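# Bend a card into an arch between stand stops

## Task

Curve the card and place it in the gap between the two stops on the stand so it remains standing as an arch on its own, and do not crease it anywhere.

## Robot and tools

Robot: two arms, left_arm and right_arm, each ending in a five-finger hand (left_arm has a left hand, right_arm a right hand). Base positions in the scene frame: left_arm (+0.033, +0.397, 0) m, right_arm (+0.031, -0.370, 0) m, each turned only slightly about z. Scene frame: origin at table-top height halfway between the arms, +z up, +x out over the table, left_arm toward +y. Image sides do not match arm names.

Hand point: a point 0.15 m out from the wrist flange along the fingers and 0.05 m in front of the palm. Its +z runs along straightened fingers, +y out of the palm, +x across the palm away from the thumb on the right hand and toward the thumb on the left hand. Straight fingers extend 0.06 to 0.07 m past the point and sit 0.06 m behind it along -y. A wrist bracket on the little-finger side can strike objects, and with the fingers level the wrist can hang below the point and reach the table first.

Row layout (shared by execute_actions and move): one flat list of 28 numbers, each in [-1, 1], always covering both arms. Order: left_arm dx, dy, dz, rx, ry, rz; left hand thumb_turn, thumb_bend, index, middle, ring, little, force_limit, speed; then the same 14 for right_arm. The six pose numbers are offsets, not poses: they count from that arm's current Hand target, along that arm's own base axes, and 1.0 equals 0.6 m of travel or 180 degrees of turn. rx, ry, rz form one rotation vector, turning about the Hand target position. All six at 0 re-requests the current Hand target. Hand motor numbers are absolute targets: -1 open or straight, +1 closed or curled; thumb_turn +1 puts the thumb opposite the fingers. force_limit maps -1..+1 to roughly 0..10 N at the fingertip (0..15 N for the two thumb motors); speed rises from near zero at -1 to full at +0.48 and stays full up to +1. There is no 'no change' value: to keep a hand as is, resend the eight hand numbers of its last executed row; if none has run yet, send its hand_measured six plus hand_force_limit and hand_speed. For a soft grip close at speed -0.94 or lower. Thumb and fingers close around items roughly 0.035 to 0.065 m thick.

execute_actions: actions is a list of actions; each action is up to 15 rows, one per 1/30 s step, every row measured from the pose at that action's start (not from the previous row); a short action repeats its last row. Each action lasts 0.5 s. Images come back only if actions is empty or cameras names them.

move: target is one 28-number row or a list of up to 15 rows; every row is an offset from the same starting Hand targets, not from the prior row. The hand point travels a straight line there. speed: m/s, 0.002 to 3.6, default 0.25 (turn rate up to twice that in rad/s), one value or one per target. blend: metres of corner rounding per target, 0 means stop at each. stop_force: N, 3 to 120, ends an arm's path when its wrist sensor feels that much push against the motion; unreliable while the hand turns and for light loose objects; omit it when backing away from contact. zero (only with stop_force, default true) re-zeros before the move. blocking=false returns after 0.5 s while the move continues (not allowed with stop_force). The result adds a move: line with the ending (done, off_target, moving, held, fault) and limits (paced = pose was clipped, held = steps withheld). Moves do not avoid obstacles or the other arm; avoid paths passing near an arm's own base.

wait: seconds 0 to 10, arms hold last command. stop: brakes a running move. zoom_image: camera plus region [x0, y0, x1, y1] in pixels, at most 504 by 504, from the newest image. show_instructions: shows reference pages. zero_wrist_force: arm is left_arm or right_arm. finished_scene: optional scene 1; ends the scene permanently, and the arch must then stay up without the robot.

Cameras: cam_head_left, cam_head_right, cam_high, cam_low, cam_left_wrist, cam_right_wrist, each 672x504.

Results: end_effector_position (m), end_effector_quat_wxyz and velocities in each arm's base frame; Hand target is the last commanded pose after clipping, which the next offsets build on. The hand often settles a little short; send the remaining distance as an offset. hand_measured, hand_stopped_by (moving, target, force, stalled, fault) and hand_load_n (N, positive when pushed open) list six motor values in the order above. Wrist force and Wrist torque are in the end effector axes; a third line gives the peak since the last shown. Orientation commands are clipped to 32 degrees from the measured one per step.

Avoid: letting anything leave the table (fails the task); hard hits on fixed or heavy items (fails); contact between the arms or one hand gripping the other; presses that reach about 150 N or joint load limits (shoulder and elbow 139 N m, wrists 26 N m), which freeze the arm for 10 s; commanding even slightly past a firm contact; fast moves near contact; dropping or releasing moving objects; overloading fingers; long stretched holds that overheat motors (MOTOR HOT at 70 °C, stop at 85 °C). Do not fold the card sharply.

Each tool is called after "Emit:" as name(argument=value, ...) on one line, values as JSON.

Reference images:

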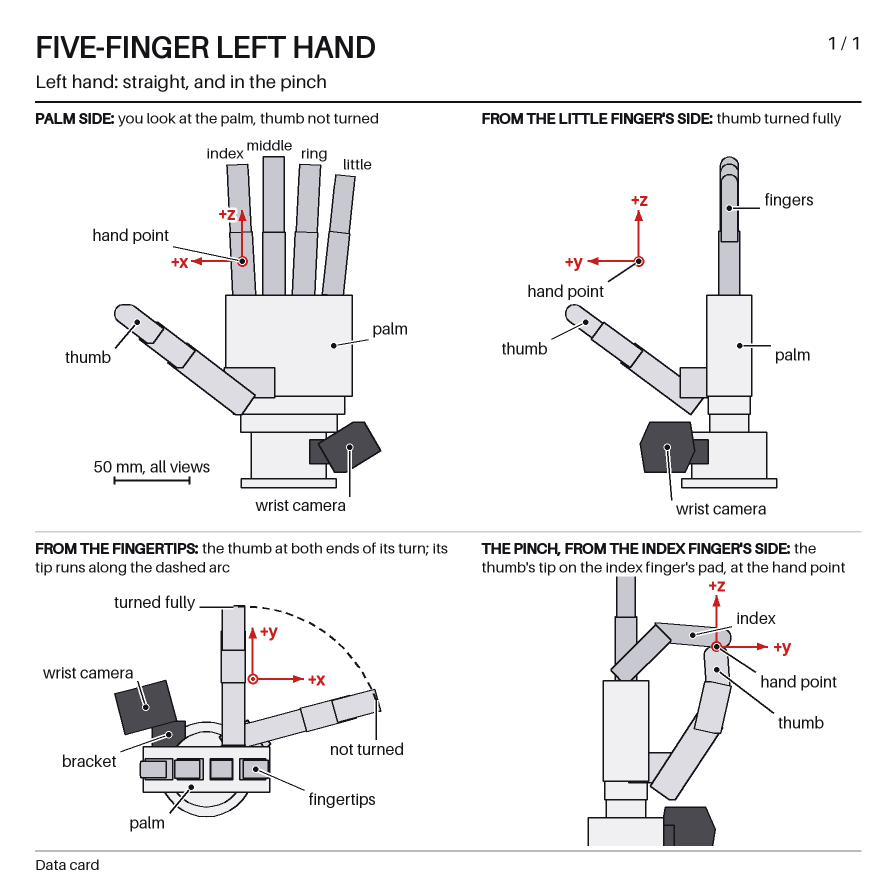

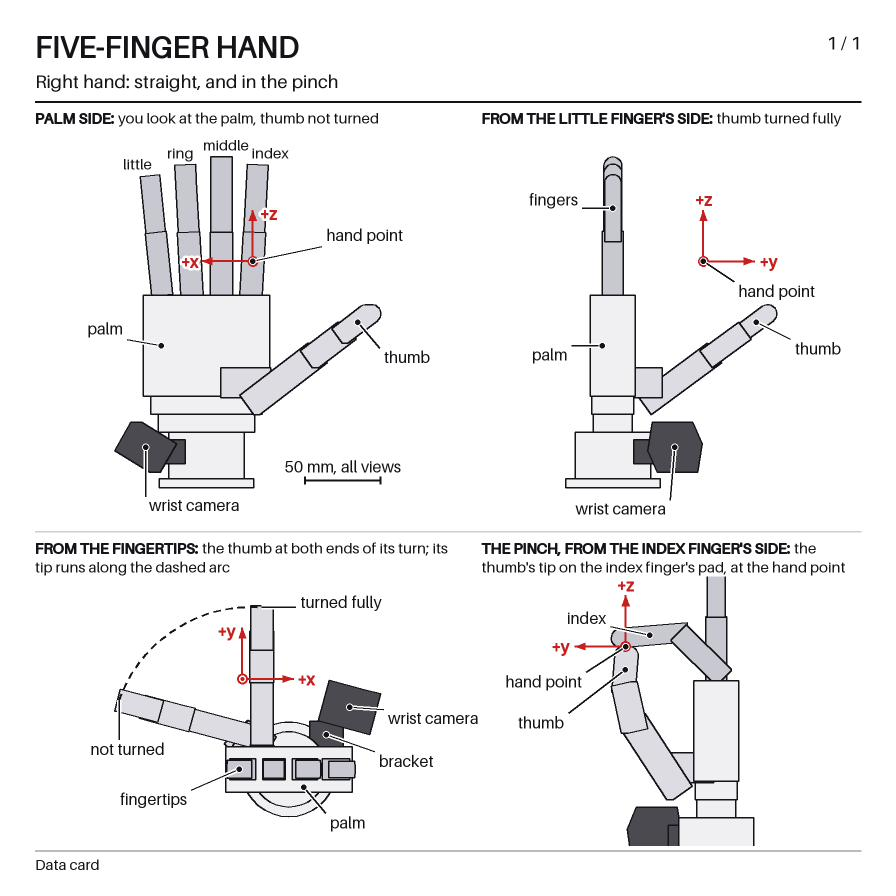

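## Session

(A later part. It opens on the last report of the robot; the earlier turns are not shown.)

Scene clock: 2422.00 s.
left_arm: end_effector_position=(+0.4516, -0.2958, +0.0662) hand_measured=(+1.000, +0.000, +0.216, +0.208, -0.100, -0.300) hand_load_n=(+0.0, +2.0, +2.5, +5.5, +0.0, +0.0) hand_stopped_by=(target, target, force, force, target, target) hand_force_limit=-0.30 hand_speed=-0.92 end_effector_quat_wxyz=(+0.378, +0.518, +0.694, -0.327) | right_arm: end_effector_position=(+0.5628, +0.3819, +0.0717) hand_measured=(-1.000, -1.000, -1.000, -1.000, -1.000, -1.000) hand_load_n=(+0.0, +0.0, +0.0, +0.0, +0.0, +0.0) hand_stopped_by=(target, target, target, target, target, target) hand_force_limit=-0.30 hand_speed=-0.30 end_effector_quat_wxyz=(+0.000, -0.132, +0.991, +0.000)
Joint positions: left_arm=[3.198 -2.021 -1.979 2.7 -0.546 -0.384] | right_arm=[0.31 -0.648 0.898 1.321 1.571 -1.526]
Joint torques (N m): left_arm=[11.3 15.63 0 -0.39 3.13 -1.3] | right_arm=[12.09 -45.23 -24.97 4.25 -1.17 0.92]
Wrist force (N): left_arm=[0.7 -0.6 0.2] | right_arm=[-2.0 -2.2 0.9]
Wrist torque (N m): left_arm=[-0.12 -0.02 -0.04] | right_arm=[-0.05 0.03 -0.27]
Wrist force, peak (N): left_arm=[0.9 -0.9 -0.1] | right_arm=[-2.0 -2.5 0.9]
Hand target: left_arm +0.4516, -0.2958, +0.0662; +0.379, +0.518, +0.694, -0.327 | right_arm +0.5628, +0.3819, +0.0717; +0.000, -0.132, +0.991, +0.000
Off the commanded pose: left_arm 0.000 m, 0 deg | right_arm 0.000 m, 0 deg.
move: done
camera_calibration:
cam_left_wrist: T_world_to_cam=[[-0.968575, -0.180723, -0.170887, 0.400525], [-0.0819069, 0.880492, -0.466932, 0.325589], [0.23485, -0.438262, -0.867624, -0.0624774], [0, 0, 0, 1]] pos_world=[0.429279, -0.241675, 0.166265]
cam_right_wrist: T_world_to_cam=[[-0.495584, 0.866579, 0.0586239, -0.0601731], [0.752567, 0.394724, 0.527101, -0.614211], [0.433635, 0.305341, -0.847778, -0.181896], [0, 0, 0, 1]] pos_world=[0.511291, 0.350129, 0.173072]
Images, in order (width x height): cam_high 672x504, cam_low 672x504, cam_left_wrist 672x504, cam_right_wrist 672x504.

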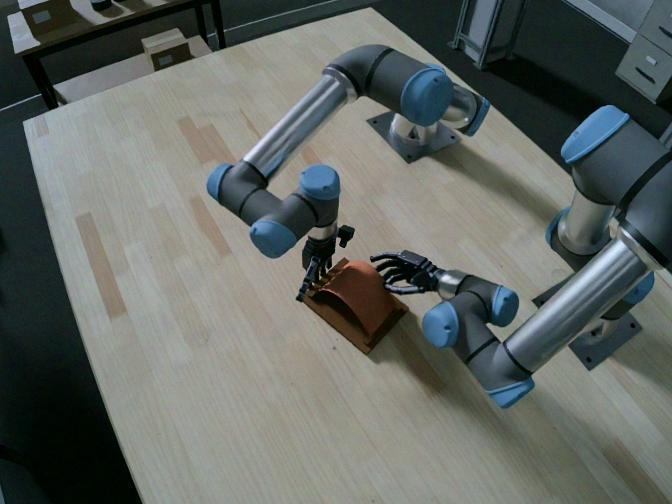

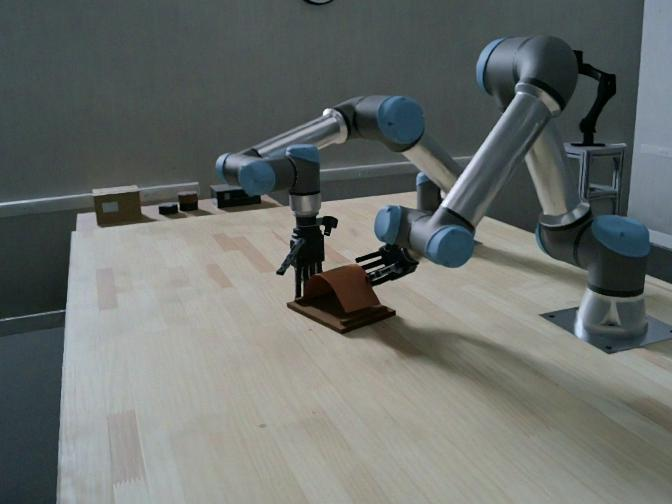

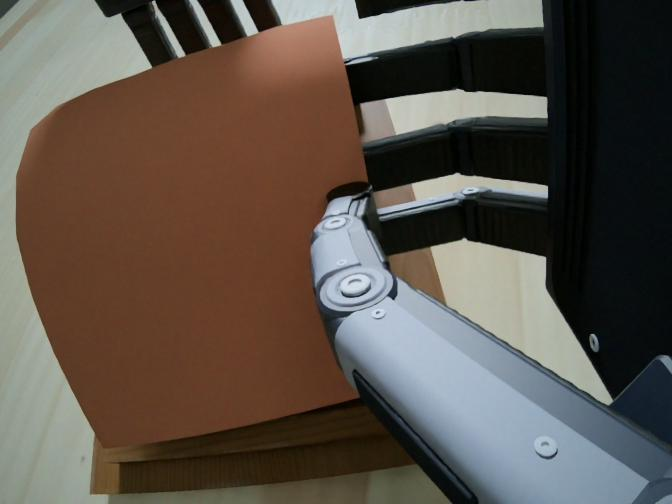

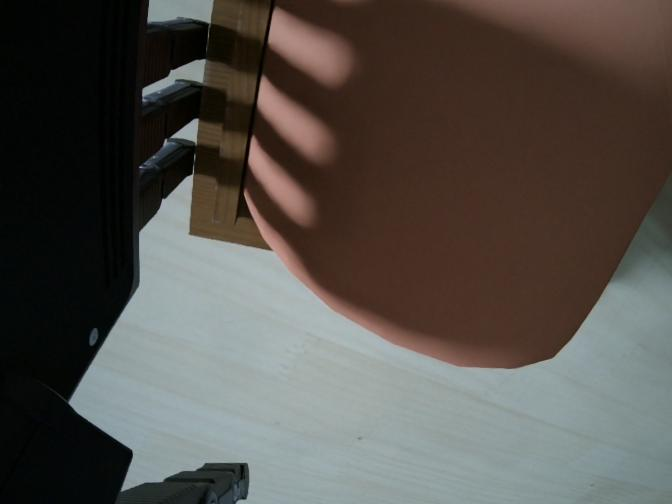

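Emit:
move(target=[0.0029,-0.0096,0.0017,-0.0319,-0.0097,0,1,0,0.5,0.5,-0.1,-0.3,-0.3,-0.92,0,0,0,0,0,0,-1,-1,-1,-1,-1,-1,-0.3,-0.3], speed=0.02, cameras=["cam_right_wrist","cam_low","cam_left_wrist","cam_high"])

Emit:
zoom_image(camera="cam_right_wrist", region=[130, 0, 350, 260])

Emit:
zoom_image(camera="cam_high", region=[350, 290, 420, 360])

Emit:
zoom_image(camera="cam_left_wrist", region=[80, 370, 400, 504])

Emit:
zoom_image(camera="cam_low", region=[330, 290, 410, 340])

Scene clock: 2452.63 s.
left_arm: end_effector_position=(+0.4533, -0.3015, +0.0673) hand_measured=(+1.000, +0.000, +0.216, +0.208, -0.100, -0.300) hand_load_n=(-0.5, +2.0, +2.5, +6.0, +0.0, +0.0) hand_stopped_by=(target, target, force, force, target, target) hand_force_limit=-0.30 hand_speed=-0.92 end_effector_quat_wxyz=(+0.414, +0.504, +0.671, -0.353) | right_arm: end_effector_position=(+0.5628, +0.3819, +0.0717) hand_measured=(-1.000, -1.000, -1.000, -1.000, -1.000, -1.000) hand_load_n=(+0.0, +0.0, +0.0, +0.5, +0.0, +0.0) hand_stopped_by=(target, target, target, target, target, target) hand_force_limit=-0.30 hand_speed=-0.30 end_effector_quat_wxyz=(+0.000, -0.132, +0.991, +0.000)
Joint positions: left_arm=[3.224 -2.047 -2.006 2.784 -0.441 -0.392] | right_arm=[0.31 -0.648 0.898 1.321 1.571 -1.526]
Joint torques (N m): left_arm=[11.61 15.96 -0.7 -0.36 3.14 -1.31] | right_arm=[11.94 -45.75 -25.09 4.32 -1.19 0.77]
Wrist force (N): left_arm=[0.6 -0.4 0.5] | right_arm=[-1.9 -2.2 0.8]
Wrist torque (N m): left_arm=[-0.12 0.06 0.00] | right_arm=[-0.04 0.02 -0.26]
Wrist force, peak (N): left_arm=[0.8 -0.6 0.6] | right_arm=[-2.1 -2.4 0.8]
Hand target: left_arm +0.4533, -0.3015, +0.0673; +0.415, +0.504, +0.671, -0.353 | right_arm +0.5628, +0.3819, +0.0717; +0.000, -0.132, +0.991, +0.000
Off the commanded pose: left_arm 0.000 m, 0 deg | right_arm 0.000 m, 0 deg.
move: done
camera_calibration:
cam_left_wrist: T_world_to_cam=[[-0.9632, -0.198414, -0.181319, 0.394322], [-0.0663549, 0.829243, -0.554935, 0.314735], [0.260465, -0.522483, -0.811893, -0.105245], [0, 0, 0, 1]] pos_world=[0.428108, -0.237741, 0.160708]
cam_right_wrist: T_world_to_cam=[[-0.495584, 0.866579, 0.0586239, -0.0601731], [0.752567, 0.394724, 0.527101, -0.614211], [0.433635, 0.305341, -0.847778, -0.181896], [0, 0, 0, 1]] pos_world=[0.511291, 0.350129, 0.173072]
Images, in order (width x height): cam_high 672x504, cam_low 672x504, cam_left_wrist 672x504, cam_right_wrist 672x504.

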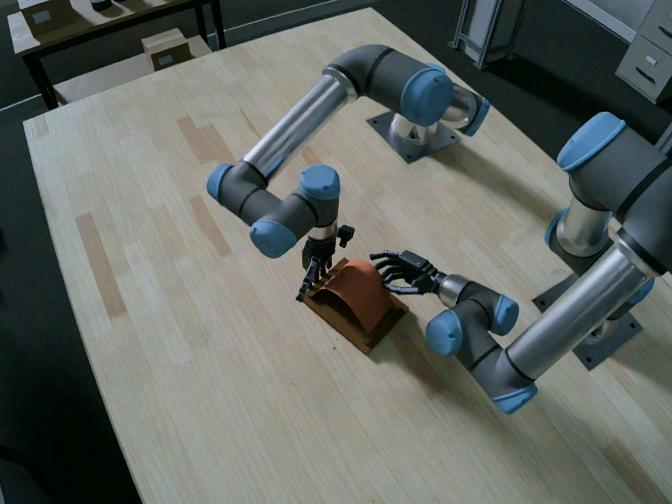

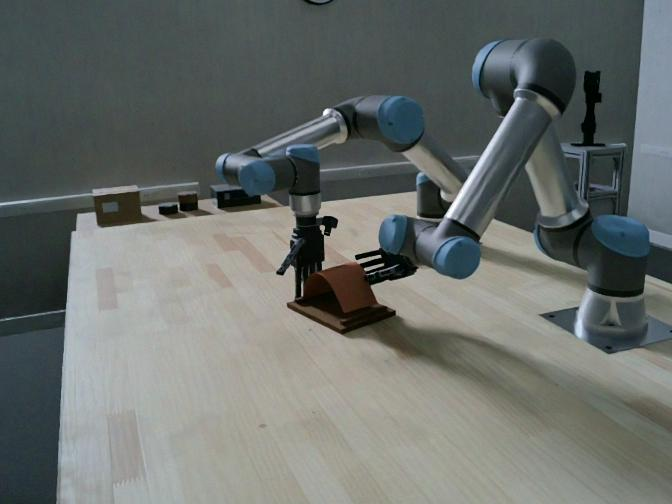

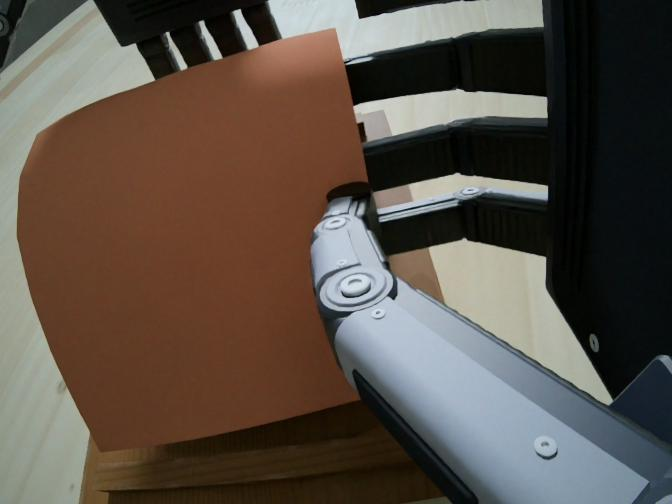

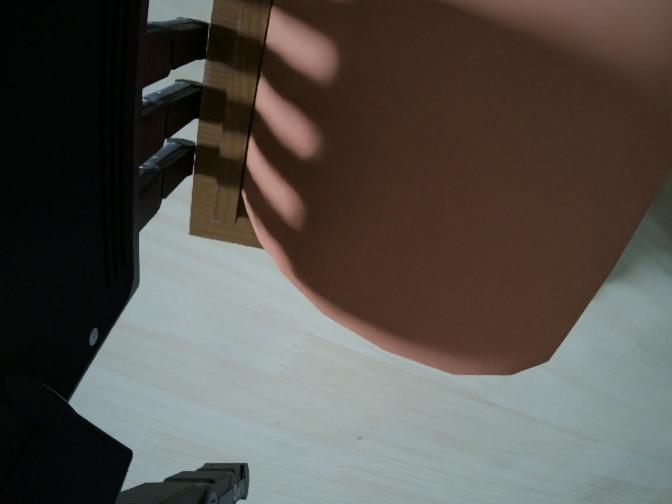

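Scaled by 1.938 from the camera's 672x504 image, which has a finer 960x720 frame.

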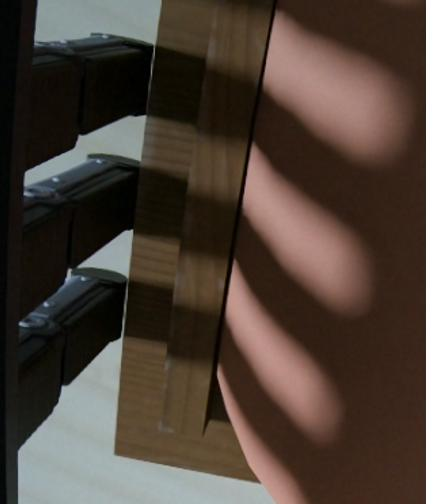

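Scaled by 7.200.

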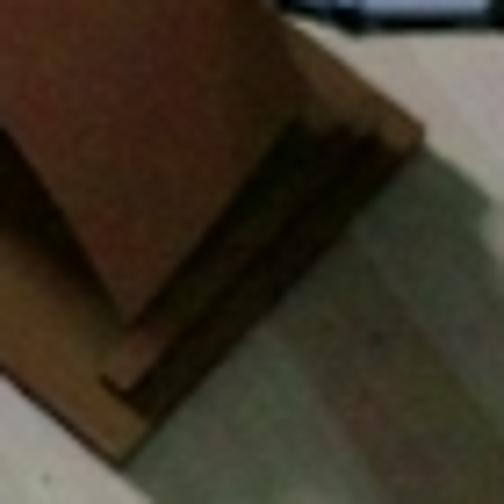

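Scaled by 1.575 from the camera's 672x504 image, which has a finer 960x720 frame.

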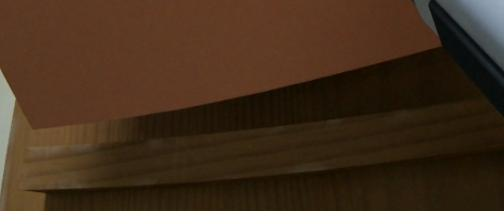

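Scaled by 6.300.

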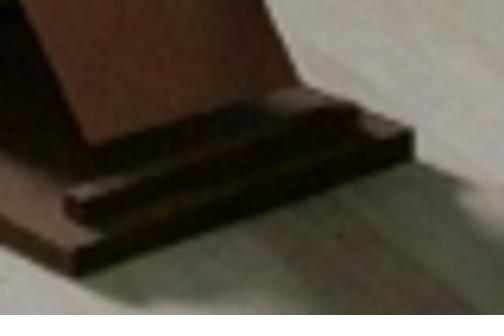

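Emit:
move(target=[0,0,-0.0133,-0.0208,0.0111,0,1,0,0.5,0.5,-0.1,-0.3,-0.3,-0.92,0,0,0,0,0,0,-1,-1,-1,-1,-1,-1,-0.3,-0.3], speed=0.02, cameras=["cam_right_wrist","cam_low","cam_left_wrist","cam_high"])

Emit:
zoom_image(camera="cam_right_wrist", region=[130, 0, 350, 260])

Emit:
zoom_image(camera="cam_high", region=[350, 290, 420, 360])

Emit:
zoom_image(camera="cam_left_wrist", region=[80, 370, 400, 504])

Emit:
zoom_image(camera="cam_low", region=[330, 290, 410, 340])

Scene clock: 2488.07 s.
left_arm: end_effector_position=(+0.4533, -0.3015, +0.0593) hand_measured=(+1.000, +0.000, +0.216, +0.208, -0.100, -0.300) hand_load_n=(+0.0, +2.0, +2.5, +5.5, +0.0, +0.0) hand_stopped_by=(target, target, force, force, target, target) hand_force_limit=-0.30 hand_speed=-0.92 end_effector_quat_wxyz=(+0.419, +0.484, +0.666, -0.383) | right_arm: end_effector_position=(+0.5628, +0.3819, +0.0717) hand_measured=(-1.000, -1.000, -1.000, -1.000, -1.000, -1.000) hand_load_n=(+0.0, +0.0, +0.0, +0.0, +0.0, +0.0) hand_stopped_by=(target, target, target, target, target, target) hand_force_limit=-0.30 hand_speed=-0.30 end_effector_quat_wxyz=(+0.000, -0.132, +0.991, +0.000)
Joint positions: left_arm=[3.247 -2.1 -2.005 2.781 -0.375 -0.378] | right_arm=[0.31 -0.648 0.898 1.321 1.571 -1.526]
Joint torques (N m): left_arm=[11.56 17.24 22.66 -3.59 3.28 1.3] | right_arm=[11.98 -46.05 -25.54 4.18 -1.04 0.66]
Wrist force (N): left_arm=[0.6 -0.4 0.8] | right_arm=[-1.9 -2.3 0.7]
Wrist torque (N m): left_arm=[-0.14 0.04 -0.09] | right_arm=[-0.05 0.03 -0.27]
Wrist force, peak (N): left_arm=[0.8 -0.8 1.0] | right_arm=[-2.0 -2.4 1.0]
Hand target: left_arm +0.4533, -0.3015, +0.0593; +0.419, +0.484, +0.666, -0.383 | right_arm +0.5628, +0.3819, +0.0717; +0.000, -0.132, +0.991, +0.000
Off the commanded pose: left_arm 0.000 m, 0 deg | right_arm 0.000 m, 0 deg.
move: done
camera_calibration:
cam_left_wrist: T_world_to_cam=[[-0.968688, -0.208778, -0.13437, 0.38943], [-0.0865801, 0.791281, -0.605291, 0.31103], [0.232696, -0.574705, -0.784581, -0.116554], [0, 0, 0, 1]] pos_world=[0.431287, -0.231792, 0.149145]
cam_right_wrist: T_world_to_cam=[[-0.495584, 0.866579, 0.0586239, -0.0601731], [0.752567, 0.394724, 0.527101, -0.614211], [0.433635, 0.305341, -0.847778, -0.181896], [0, 0, 0, 1]] pos_world=[0.511291, 0.350129, 0.173072]
Images, in order (width x height): cam_high 672x504, cam_low 672x504, cam_left_wrist 672x504, cam_right_wrist 672x504.

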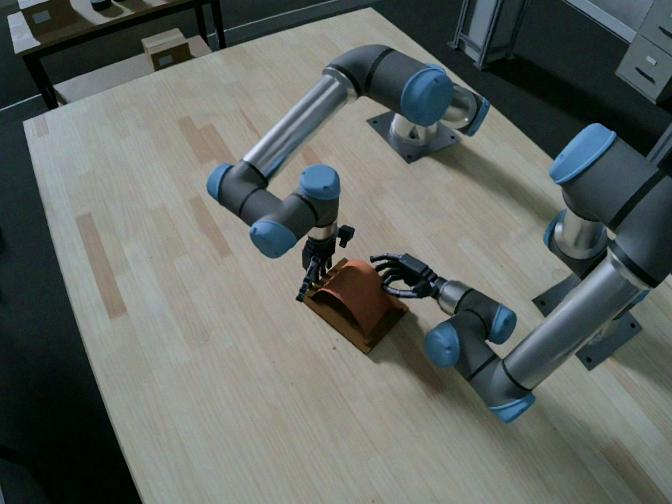

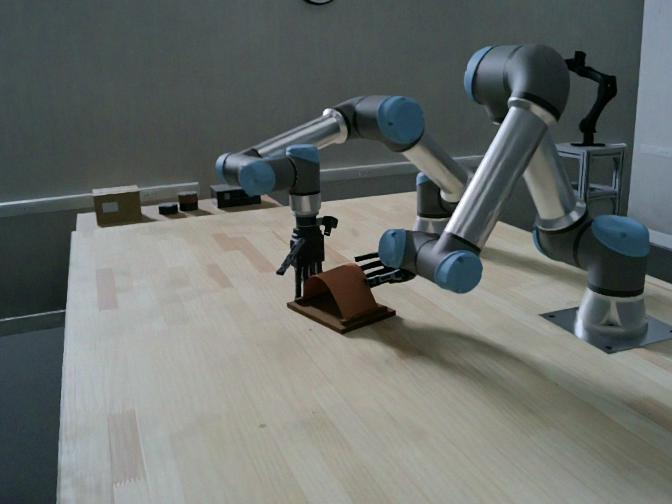

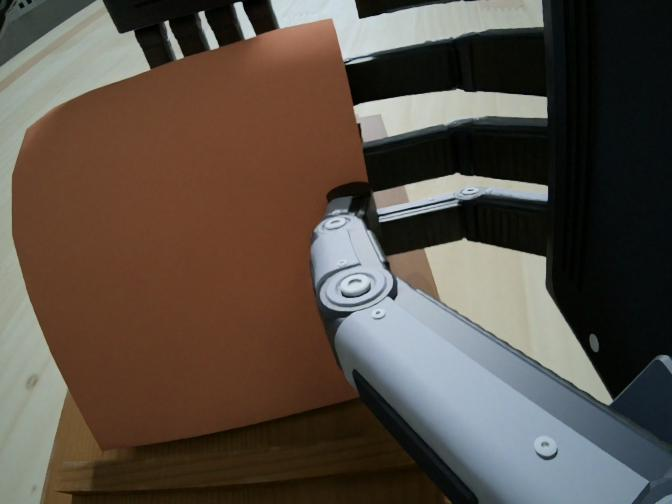

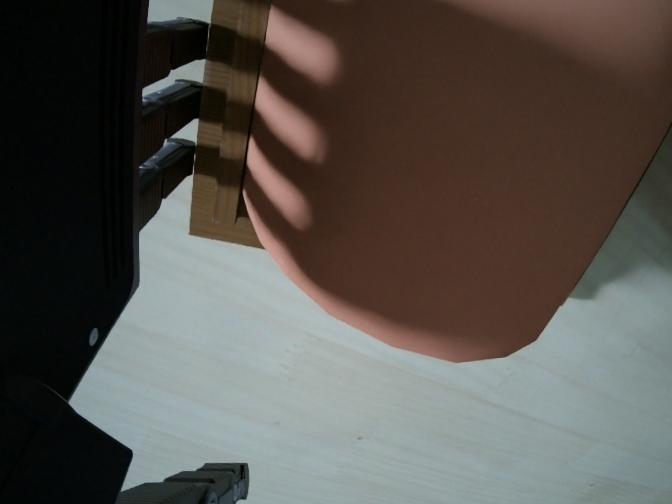

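Scaled by 1.938 from the camera's 672x504 image, which has a finer 960x720 frame.

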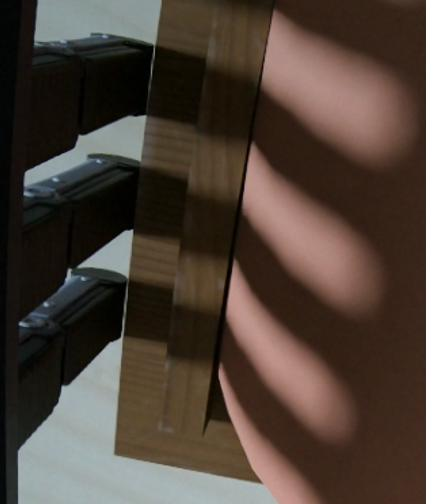

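Scaled by 7.200.

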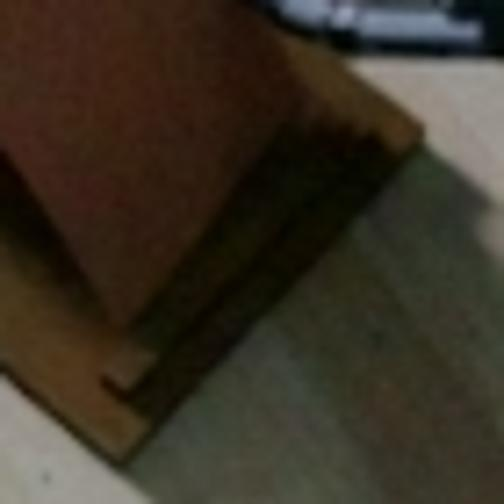

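Scaled by 1.575 from the camera's 672x504 image, which has a finer 960x720 frame.

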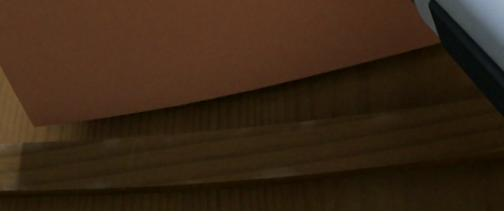

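Scaled by 6.300.

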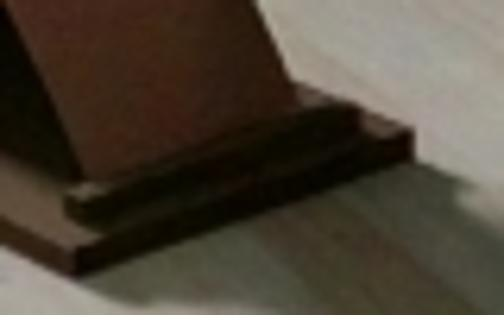

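Emit:
move(target=[-0.001,0.0032,-0.0083,0,0,0,1,0,0.5,0.5,-0.1,-0.3,-0.3,-0.92,0,0,0,0,0,0,-1,-1,-1,-1,-1,-1,-0.3,-0.3], speed=0.02, cameras=["cam_low","cam_left_wrist","cam_high"])

Emit:
zoom_image(camera="cam_high", region=[350, 290, 420, 360])

Emit:
zoom_image(camera="cam_left_wrist", region=[80, 370, 400, 504])

Emit:
zoom_image(camera="cam_low", region=[330, 290, 410, 340])

Scene clock: 2499.10 s.
left_arm: end_effector_position=(+0.4527, -0.2996, +0.0543) hand_measured=(+1.000, +0.000, +0.216, +0.208, -0.100, -0.300) hand_load_n=(-0.5, +2.0, +2.0, +5.5, +0.0, +0.0) hand_stopped_by=(target, target, force, force, target, target) hand_force_limit=-0.30 hand_speed=-0.92 end_effector_quat_wxyz=(+0.419, +0.484, +0.666, -0.383) | right_arm: end_effector_position=(+0.5628, +0.3819, +0.0717) hand_measured=(-1.000, -1.000, -1.000, -1.000, -1.000, -1.000) hand_load_n=(+0.0, +0.0, +0.0, +0.5, +0.0, +0.0) hand_stopped_by=(target, target, target, target, target, target) hand_force_limit=-0.30 hand_speed=-0.30 end_effector_quat_wxyz=(+0.000, -0.132, +0.991, +0.000)
Joint positions: left_arm=[3.253 -2.112 -2.009 2.784 -0.373 -0.363] | right_arm=[0.31 -0.648 0.898 1.321 1.571 -1.526]
Joint torques (N m): left_arm=[12.2 17.36 -2.48 -0.71 3.18 1.26] | right_arm=[11.71 -46.49 -25.62 4.22 -1.16 0.67]
Wrist force (N): left_arm=[0.5 -0.2 0.7] | right_arm=[-1.9 -2.1 1.0]
Wrist torque (N m): left_arm=[-0.08 0.01 -0.09] | right_arm=[-0.04 0.02 -0.26]
Wrist force, peak (N): left_arm=[0.9 -0.4 0.9] | right_arm=[-2.0 -2.4 1.1]
Hand target: left_arm +0.4527, -0.2996, +0.0543; +0.419, +0.484, +0.666, -0.383 | right_arm +0.5628, +0.3819, +0.0717; +0.000, -0.132, +0.991, +0.000
Off the commanded pose: left_arm 0.000 m, 0 deg | right_arm 0.000 m, 0 deg.
move: done
camera_calibration:
cam_left_wrist: T_world_to_cam=[[-0.968692, -0.208776, -0.134345, 0.388573], [-0.0865748, 0.791234, -0.605355, 0.306444], [0.232682, -0.574771, -0.784536, -0.119261], [0, 0, 0, 1]] pos_world=[0.430687, -0.229892, 0.144145]
Images, in order (width x height): cam_high 672x504, cam_low 672x504, cam_left_wrist 672x504.

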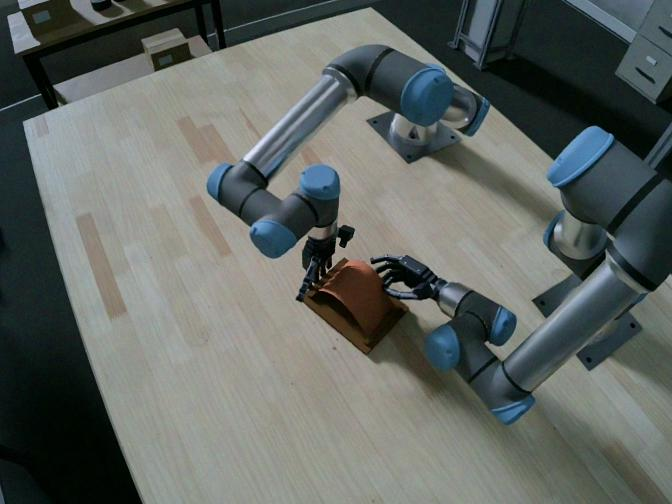

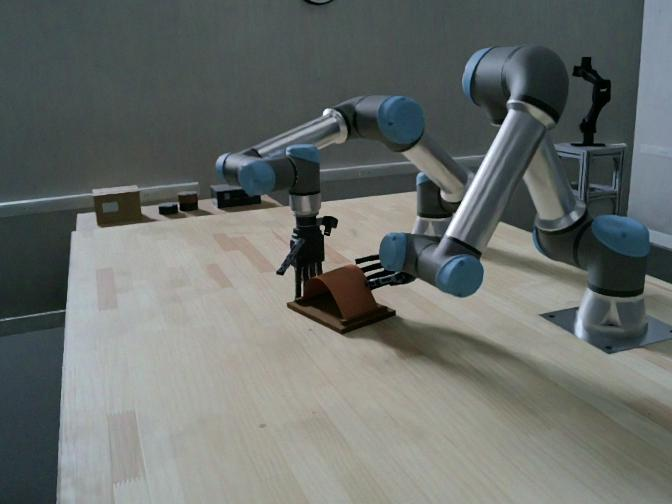

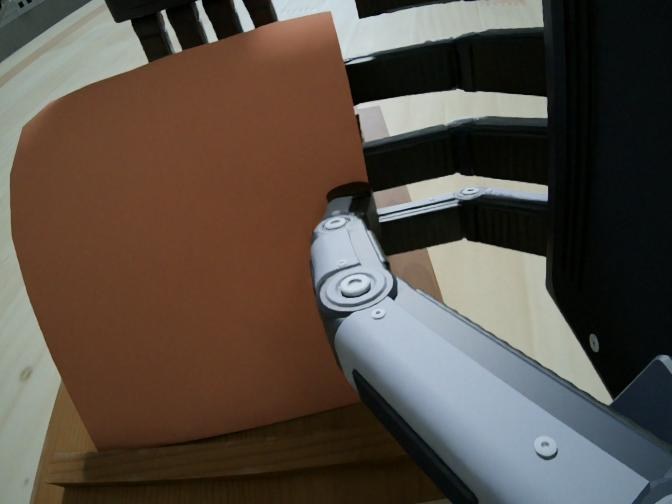

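Scaled by 7.200.

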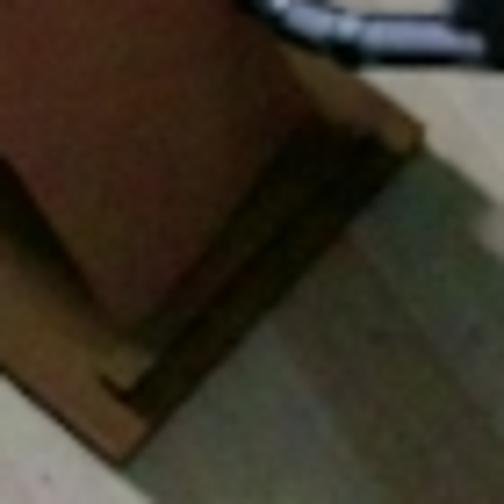

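Scaled by 1.575 from the camera's 672x504 image, which has a finer 960x720 frame.

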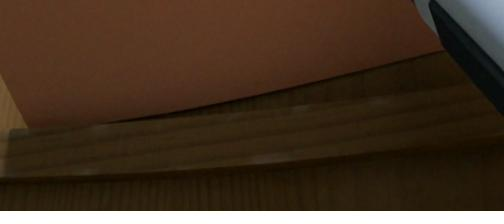

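Scaled by 6.300.

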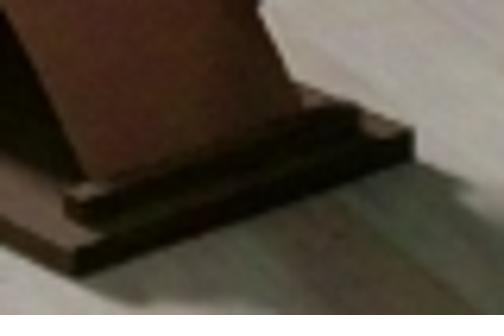

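Emit:
move(target=[-0.0044,0.0143,0,0,0,0,1,0,0.5,0.5,-0.1,-0.3,-0.3,-0.92,0,0,0,0,0,0,-1,-1,-1,-1,-1,-1,-0.3,-0.3], speed=0.02, cameras=["cam_low","cam_left_wrist","cam_high","cam_right_wrist"])

Emit:
zoom_image(camera="cam_high", region=[270, 220, 450, 370])

Emit:
zoom_image(camera="cam_left_wrist", region=[80, 370, 400, 504])

Emit:
zoom_image(camera="cam_low", region=[270, 250, 430, 340])

Scene clock: 2513.60 s.
left_arm: end_effector_position=(+0.4501, -0.2910, +0.0543) hand_measured=(+1.000, +0.000, +0.216, +0.208, -0.100, -0.300) hand_load_n=(-0.5, +2.0, +2.0, +6.0, +0.0, +0.0) hand_stopped_by=(target, target, force, force, target, target) hand_force_limit=-0.30 hand_speed=-0.92 end_effector_quat_wxyz=(+0.419, +0.484, +0.666, -0.383) | right_arm: end_effector_position=(+0.5628, +0.3819, +0.0717) hand_measured=(-1.000, -1.000, -1.000, -1.000, -1.000, -1.000) hand_load_n=(+0.0, +0.0, +0.0, +0.0, +0.0, +0.0) hand_stopped_by=(target, target, target, target, target, target) hand_force_limit=-0.30 hand_speed=-0.30 end_effector_quat_wxyz=(+0.000, -0.132, +0.991, +0.000)
Joint positions: left_arm=[3.279 -2.121 -2.021 2.739 -0.368 -0.292] | right_arm=[0.31 -0.648 0.898 1.321 1.571 -1.526]
Joint torques (N m): left_arm=[11.84 16.72 -2.62 -3.77 2.87 1.28] | right_arm=[11.85 -47.04 -24.9 4.19 -1.12 0.62]
Wrist force (N): left_arm=[-0.9 -1.0 1.4] | right_arm=[-1.4 -1.1 0.8]
Wrist torque (N m): left_arm=[-0.10 0.01 -0.02] | right_arm=[-0.08 0.03 -0.22]
Wrist force, peak (N): left_arm=[-1.0 -1.3 1.6] | right_arm=[-2.1 -2.3 1.1]
Hand target: left_arm +0.4501, -0.2910, +0.0543; +0.419, +0.484, +0.666, -0.383 | right_arm +0.5628, +0.3819, +0.0717; +0.000, -0.132, +0.991, +0.000
Off the commanded pose: left_arm 0.000 m, 0 deg | right_arm 0.000 m, 0 deg.
move: done
camera_calibration:
cam_left_wrist: T_world_to_cam=[[-0.96869, -0.208793, -0.134332, 0.387843], [-0.0865953, 0.791229, -0.605358, 0.299422], [0.232682, -0.574772, -0.784536, -0.113713], [0, 0, 0, 1]] pos_world=[0.428087, -0.221292, 0.144145]
cam_right_wrist: T_world_to_cam=[[-0.495584, 0.866579, 0.0586239, -0.0601731], [0.752567, 0.394724, 0.527101, -0.614211], [0.433635, 0.305341, -0.847778, -0.181896], [0, 0, 0, 1]] pos_world=[0.511291, 0.350129, 0.173072]
Images, in order (width x height): cam_high 672x504, cam_low 672x504, cam_left_wrist 672x504, cam_right_wrist 672x504.

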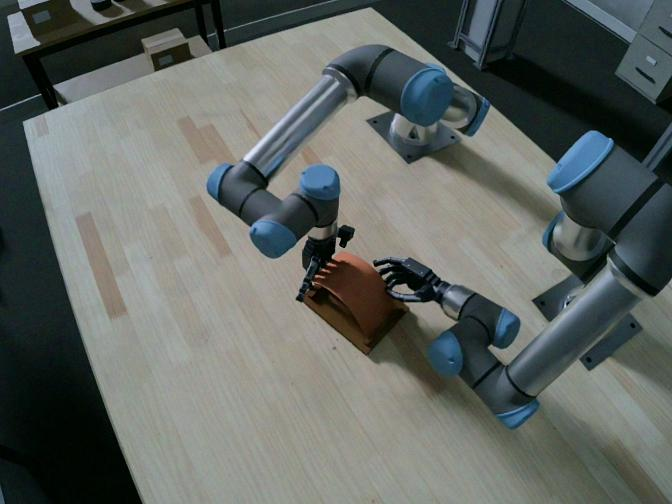

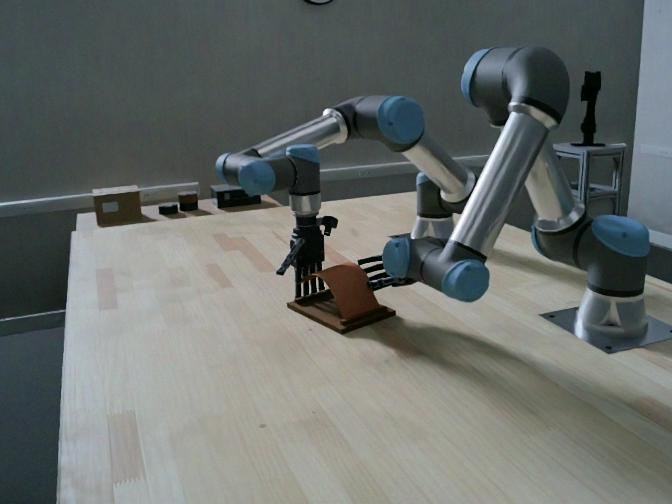

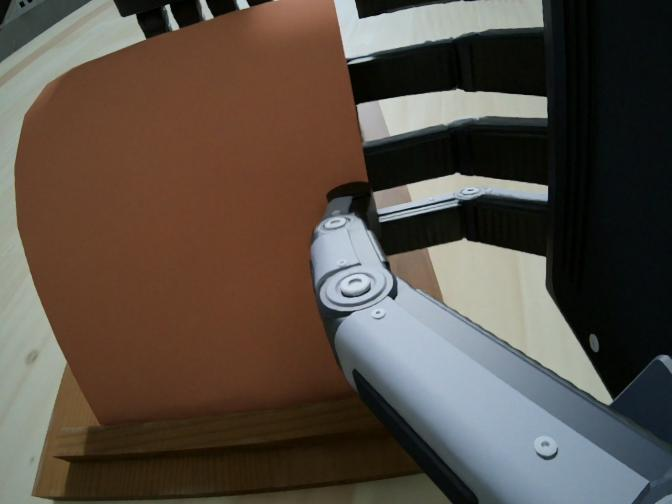

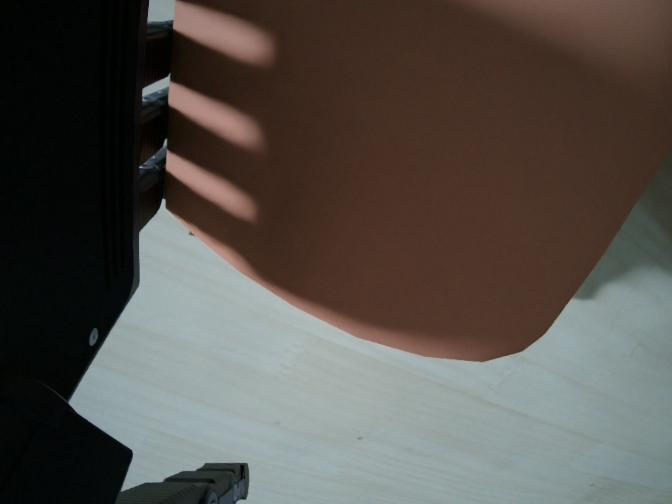

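Scaled by 2.800.

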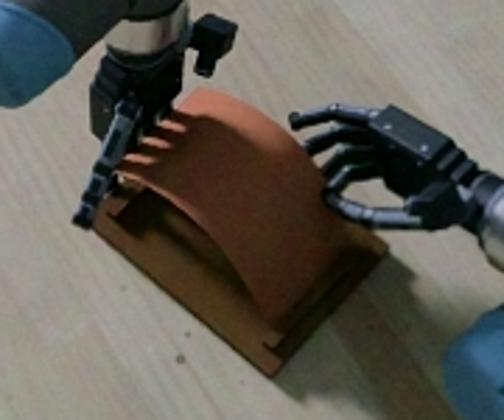

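Scaled by 1.575 from the camera's 672x504 image, which has a finer 960x720 frame.

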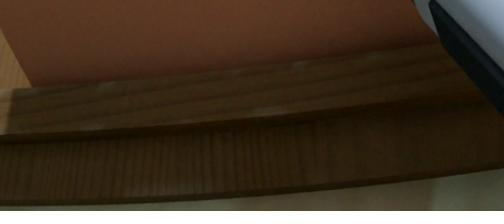

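Scaled by 3.150.

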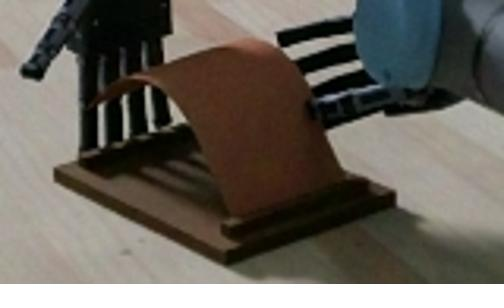

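Emit:
move(target=[0,0,0.0167,0.0532,0.0162,0,1,0,0.5,0.5,-0.1,-0.3,-0.3,-0.92,0,0,0,0,0,0,-1,-1,-1,-1,-1,-1,-0.3,-0.3], speed=0.03, cameras=["cam_low","cam_left_wrist","cam_high","cam_right_wrist"])

Scene clock: 2585.57 s.
left_arm: end_effector_position=(+0.4501, -0.2910, +0.0643) hand_measured=(+1.000, +0.000, +0.216, +0.208, -0.100, -0.300) hand_load_n=(-0.5, +2.5, +3.0, +4.0, +0.0, +0.0) hand_stopped_by=(target, target, force, force, target, target) hand_force_limit=-0.30 hand_speed=-0.92 end_effector_quat_wxyz=(+0.360, +0.507, +0.706, -0.339) | right_arm: end_effector_position=(+0.5628, +0.3819, +0.0717) hand_measured=(-1.000, -1.000, -1.000, -1.000, -1.000, -1.000) hand_load_n=(+0.0, -0.5, +0.0, +0.0, +0.0, +0.0) hand_stopped_by=(target, target, target, target, target, target) hand_force_limit=-0.30 hand_speed=-0.30 end_effector_quat_wxyz=(+0.000, -0.132, +0.991, +0.000)
Joint positions: left_arm=[3.208 -2.036 -1.962 2.637 -0.55 -0.377] | right_arm=[0.31 -0.648 0.898 1.321 1.571 -1.526]
Joint torques (N m): left_arm=[-10.83 41.89 24.3 -3.57 -0.84 -1.43] | right_arm=[11.83 -47.65 -25 4.1 0.97 0.41]
Wrist force (N): left_arm=[0.4 -0.5 0.4] | right_arm=[-1.7 -1.5 0.7]
Wrist torque (N m): left_arm=[-0.12 0.00 0.02] | right_arm=[-0.10 0.05 -0.25]
Wrist force, peak (N): left_arm=[-1.2 -1.5 1.4] | right_arm=[-2.0 -1.4 0.8]
Hand target: left_arm +0.4501, -0.2910, +0.0643; +0.360, +0.507, +0.706, -0.339 | right_arm +0.5628, +0.3819, +0.0717; +0.000, -0.132, +0.991, +0.000
Off the commanded pose: left_arm 0.000 m, 0 deg | right_arm 0.000 m, 0 deg.
move: done
camera_calibration:
cam_left_wrist: T_world_to_cam=[[-0.975113, -0.187704, -0.117989, 0.397126], [-0.113778, 0.880427, -0.460328, 0.334366], [0.190286, -0.435448, -0.879873, -0.0400363], [0, 0, 0, 1]] pos_world=[0.432904, -0.237276, 0.165547]
cam_right_wrist: T_world_to_cam=[[-0.495584, 0.866579, 0.0586239, -0.0601731], [0.752567, 0.394724, 0.527101, -0.614211], [0.433635, 0.305341, -0.847778, -0.181896], [0, 0, 0, 1]] pos_world=[0.511291, 0.350129, 0.173072]
Images, in order (width x height): cam_high 672x504, cam_low 672x504, cam_left_wrist 672x504, cam_right_wrist 672x504.

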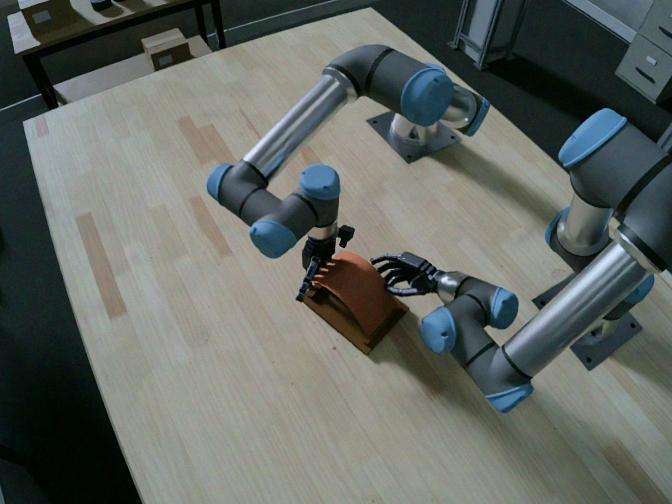

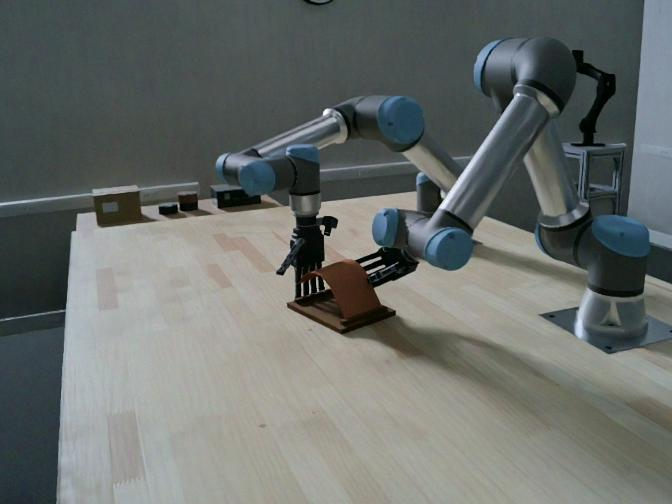

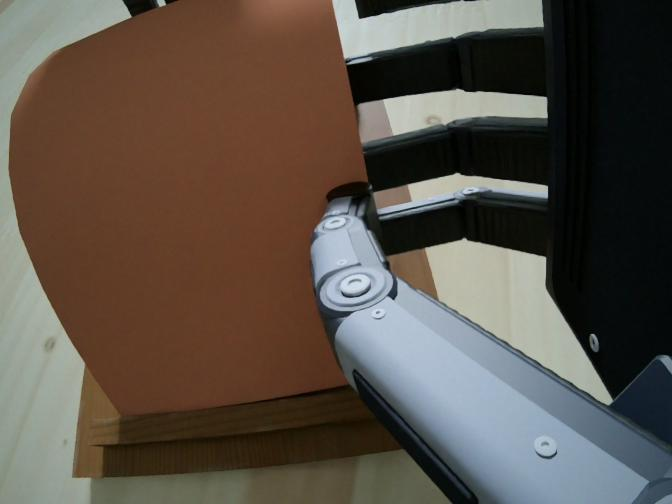

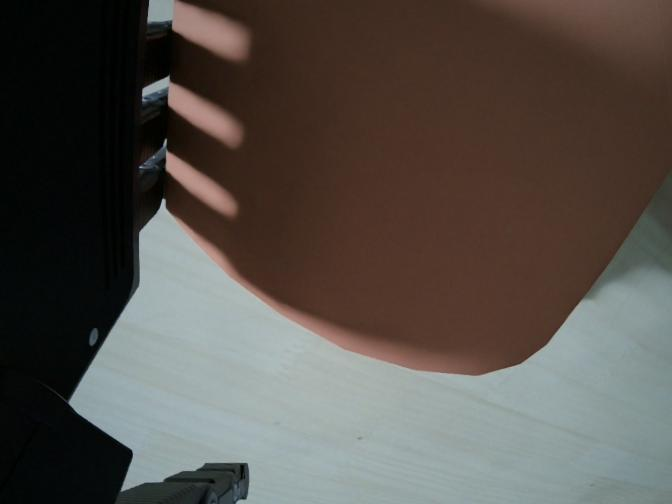

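Emit:
move(target=[0,0,-0.005,0.0638,0.0194,0,1,0,0.5,0.5,-0.1,-0.3,-0.3,-0.92,0,0,0,0,0,0,-1,-1,-1,-1,-1,-1,-0.3,-0.3], speed=0.03, cameras=["cam_low","cam_high","cam_right_wrist"])

Emit:
zoom_image(camera="cam_low", region=[270, 240, 430, 340])

Scene clock: 2594.93 s.
left_arm: end_effector_position=(+0.4501, -0.2910, +0.0613) hand_measured=(+1.000, +0.000, +0.216, +0.208, -0.100, -0.300) hand_load_n=(+0.0, +2.0, +3.5, +2.5, +0.0, +0.0) hand_stopped_by=(target, target, force, force, target, target) hand_force_limit=-0.30 hand_speed=-0.92 end_effector_quat_wxyz=(+0.286, +0.530, +0.747, -0.282) | right_arm: end_effector_position=(+0.5628, +0.3819, +0.0717) hand_measured=(-1.000, -1.000, -1.000, -1.000, -1.000, -1.000) hand_load_n=(+0.0, +0.0, +0.0, +0.0, +0.0, +0.0) hand_stopped_by=(target, target, target, target, target, target) hand_force_limit=-0.30 hand_speed=-0.30 end_effector_quat_wxyz=(+0.000, -0.132, +0.991, +0.000)
Joint positions: left_arm=[3.107 -2.012 -1.87 2.534 -0.768 -0.466] | right_arm=[0.31 -0.648 0.898 1.321 1.571 -1.526]
Joint torques (N m): left_arm=[-11.32 41.07 26.65 -3.45 -0.96 -1.36] | right_arm=[11.68 -47.68 -24.51 3.99 0.82 0.26]
Wrist force (N): left_arm=[0.6 -0.9 0.1] | right_arm=[-1.7 -1.9 0.8]
Wrist torque (N m): left_arm=[-0.11 -0.10 0.09] | right_arm=[-0.10 0.04 -0.27]
Wrist force, peak (N): left_arm=[0.8 -1.1 0.2] | right_arm=[-1.8 -1.9 1.3]
Hand target: left_arm +0.4501, -0.2910, +0.0613; +0.286, +0.530, +0.747, -0.282 | right_arm +0.5628, +0.3819, +0.0717; +0.000, -0.132, +0.991, +0.000
Off the commanded pose: left_arm 0.000 m, 0 deg | right_arm 0.000 m, 0 deg.
move: done
camera_calibration:
cam_right_wrist: T_world_to_cam=[[-0.495584, 0.866579, 0.0586239, -0.0601731], [0.752567, 0.394724, 0.527101, -0.614211], [0.433635, 0.305341, -0.847778, -0.181896], [0, 0, 0, 1]] pos_world=[0.511291, 0.350129, 0.173072]
Images, in order (width x height): cam_high 672x504, cam_low 672x504, cam_right_wrist 672x504.

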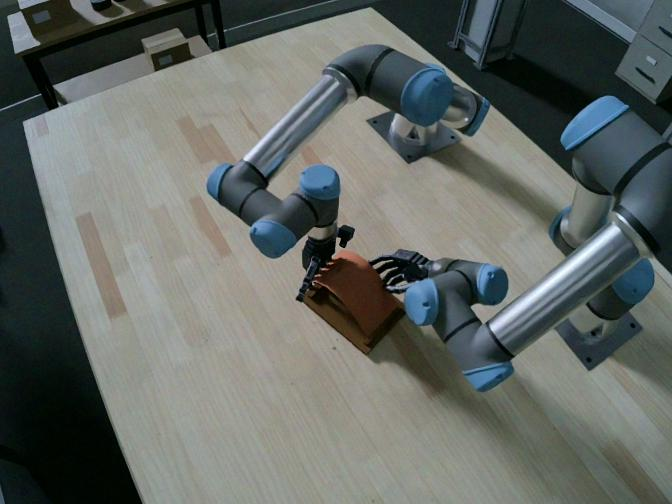

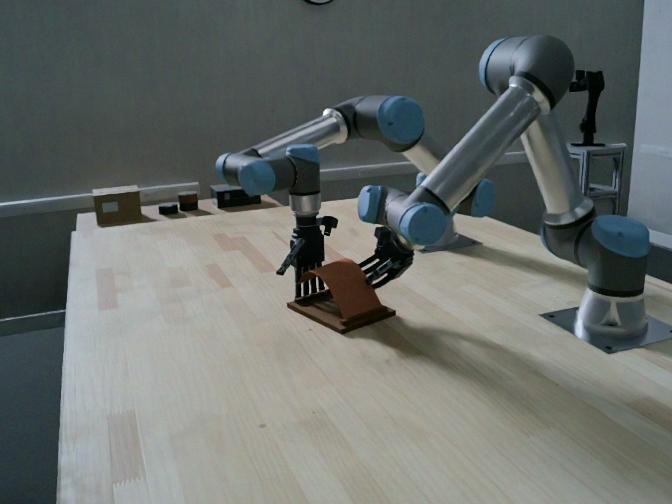

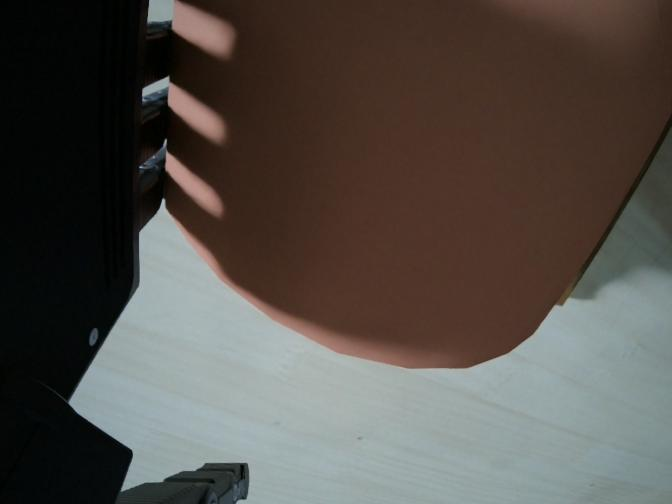

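Scaled by 3.150.

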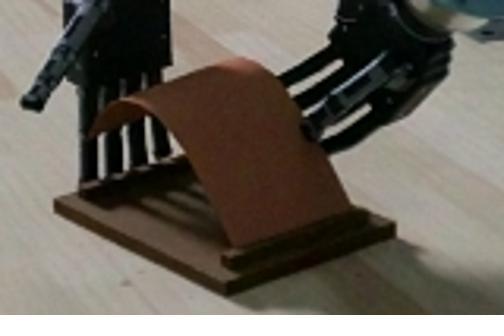

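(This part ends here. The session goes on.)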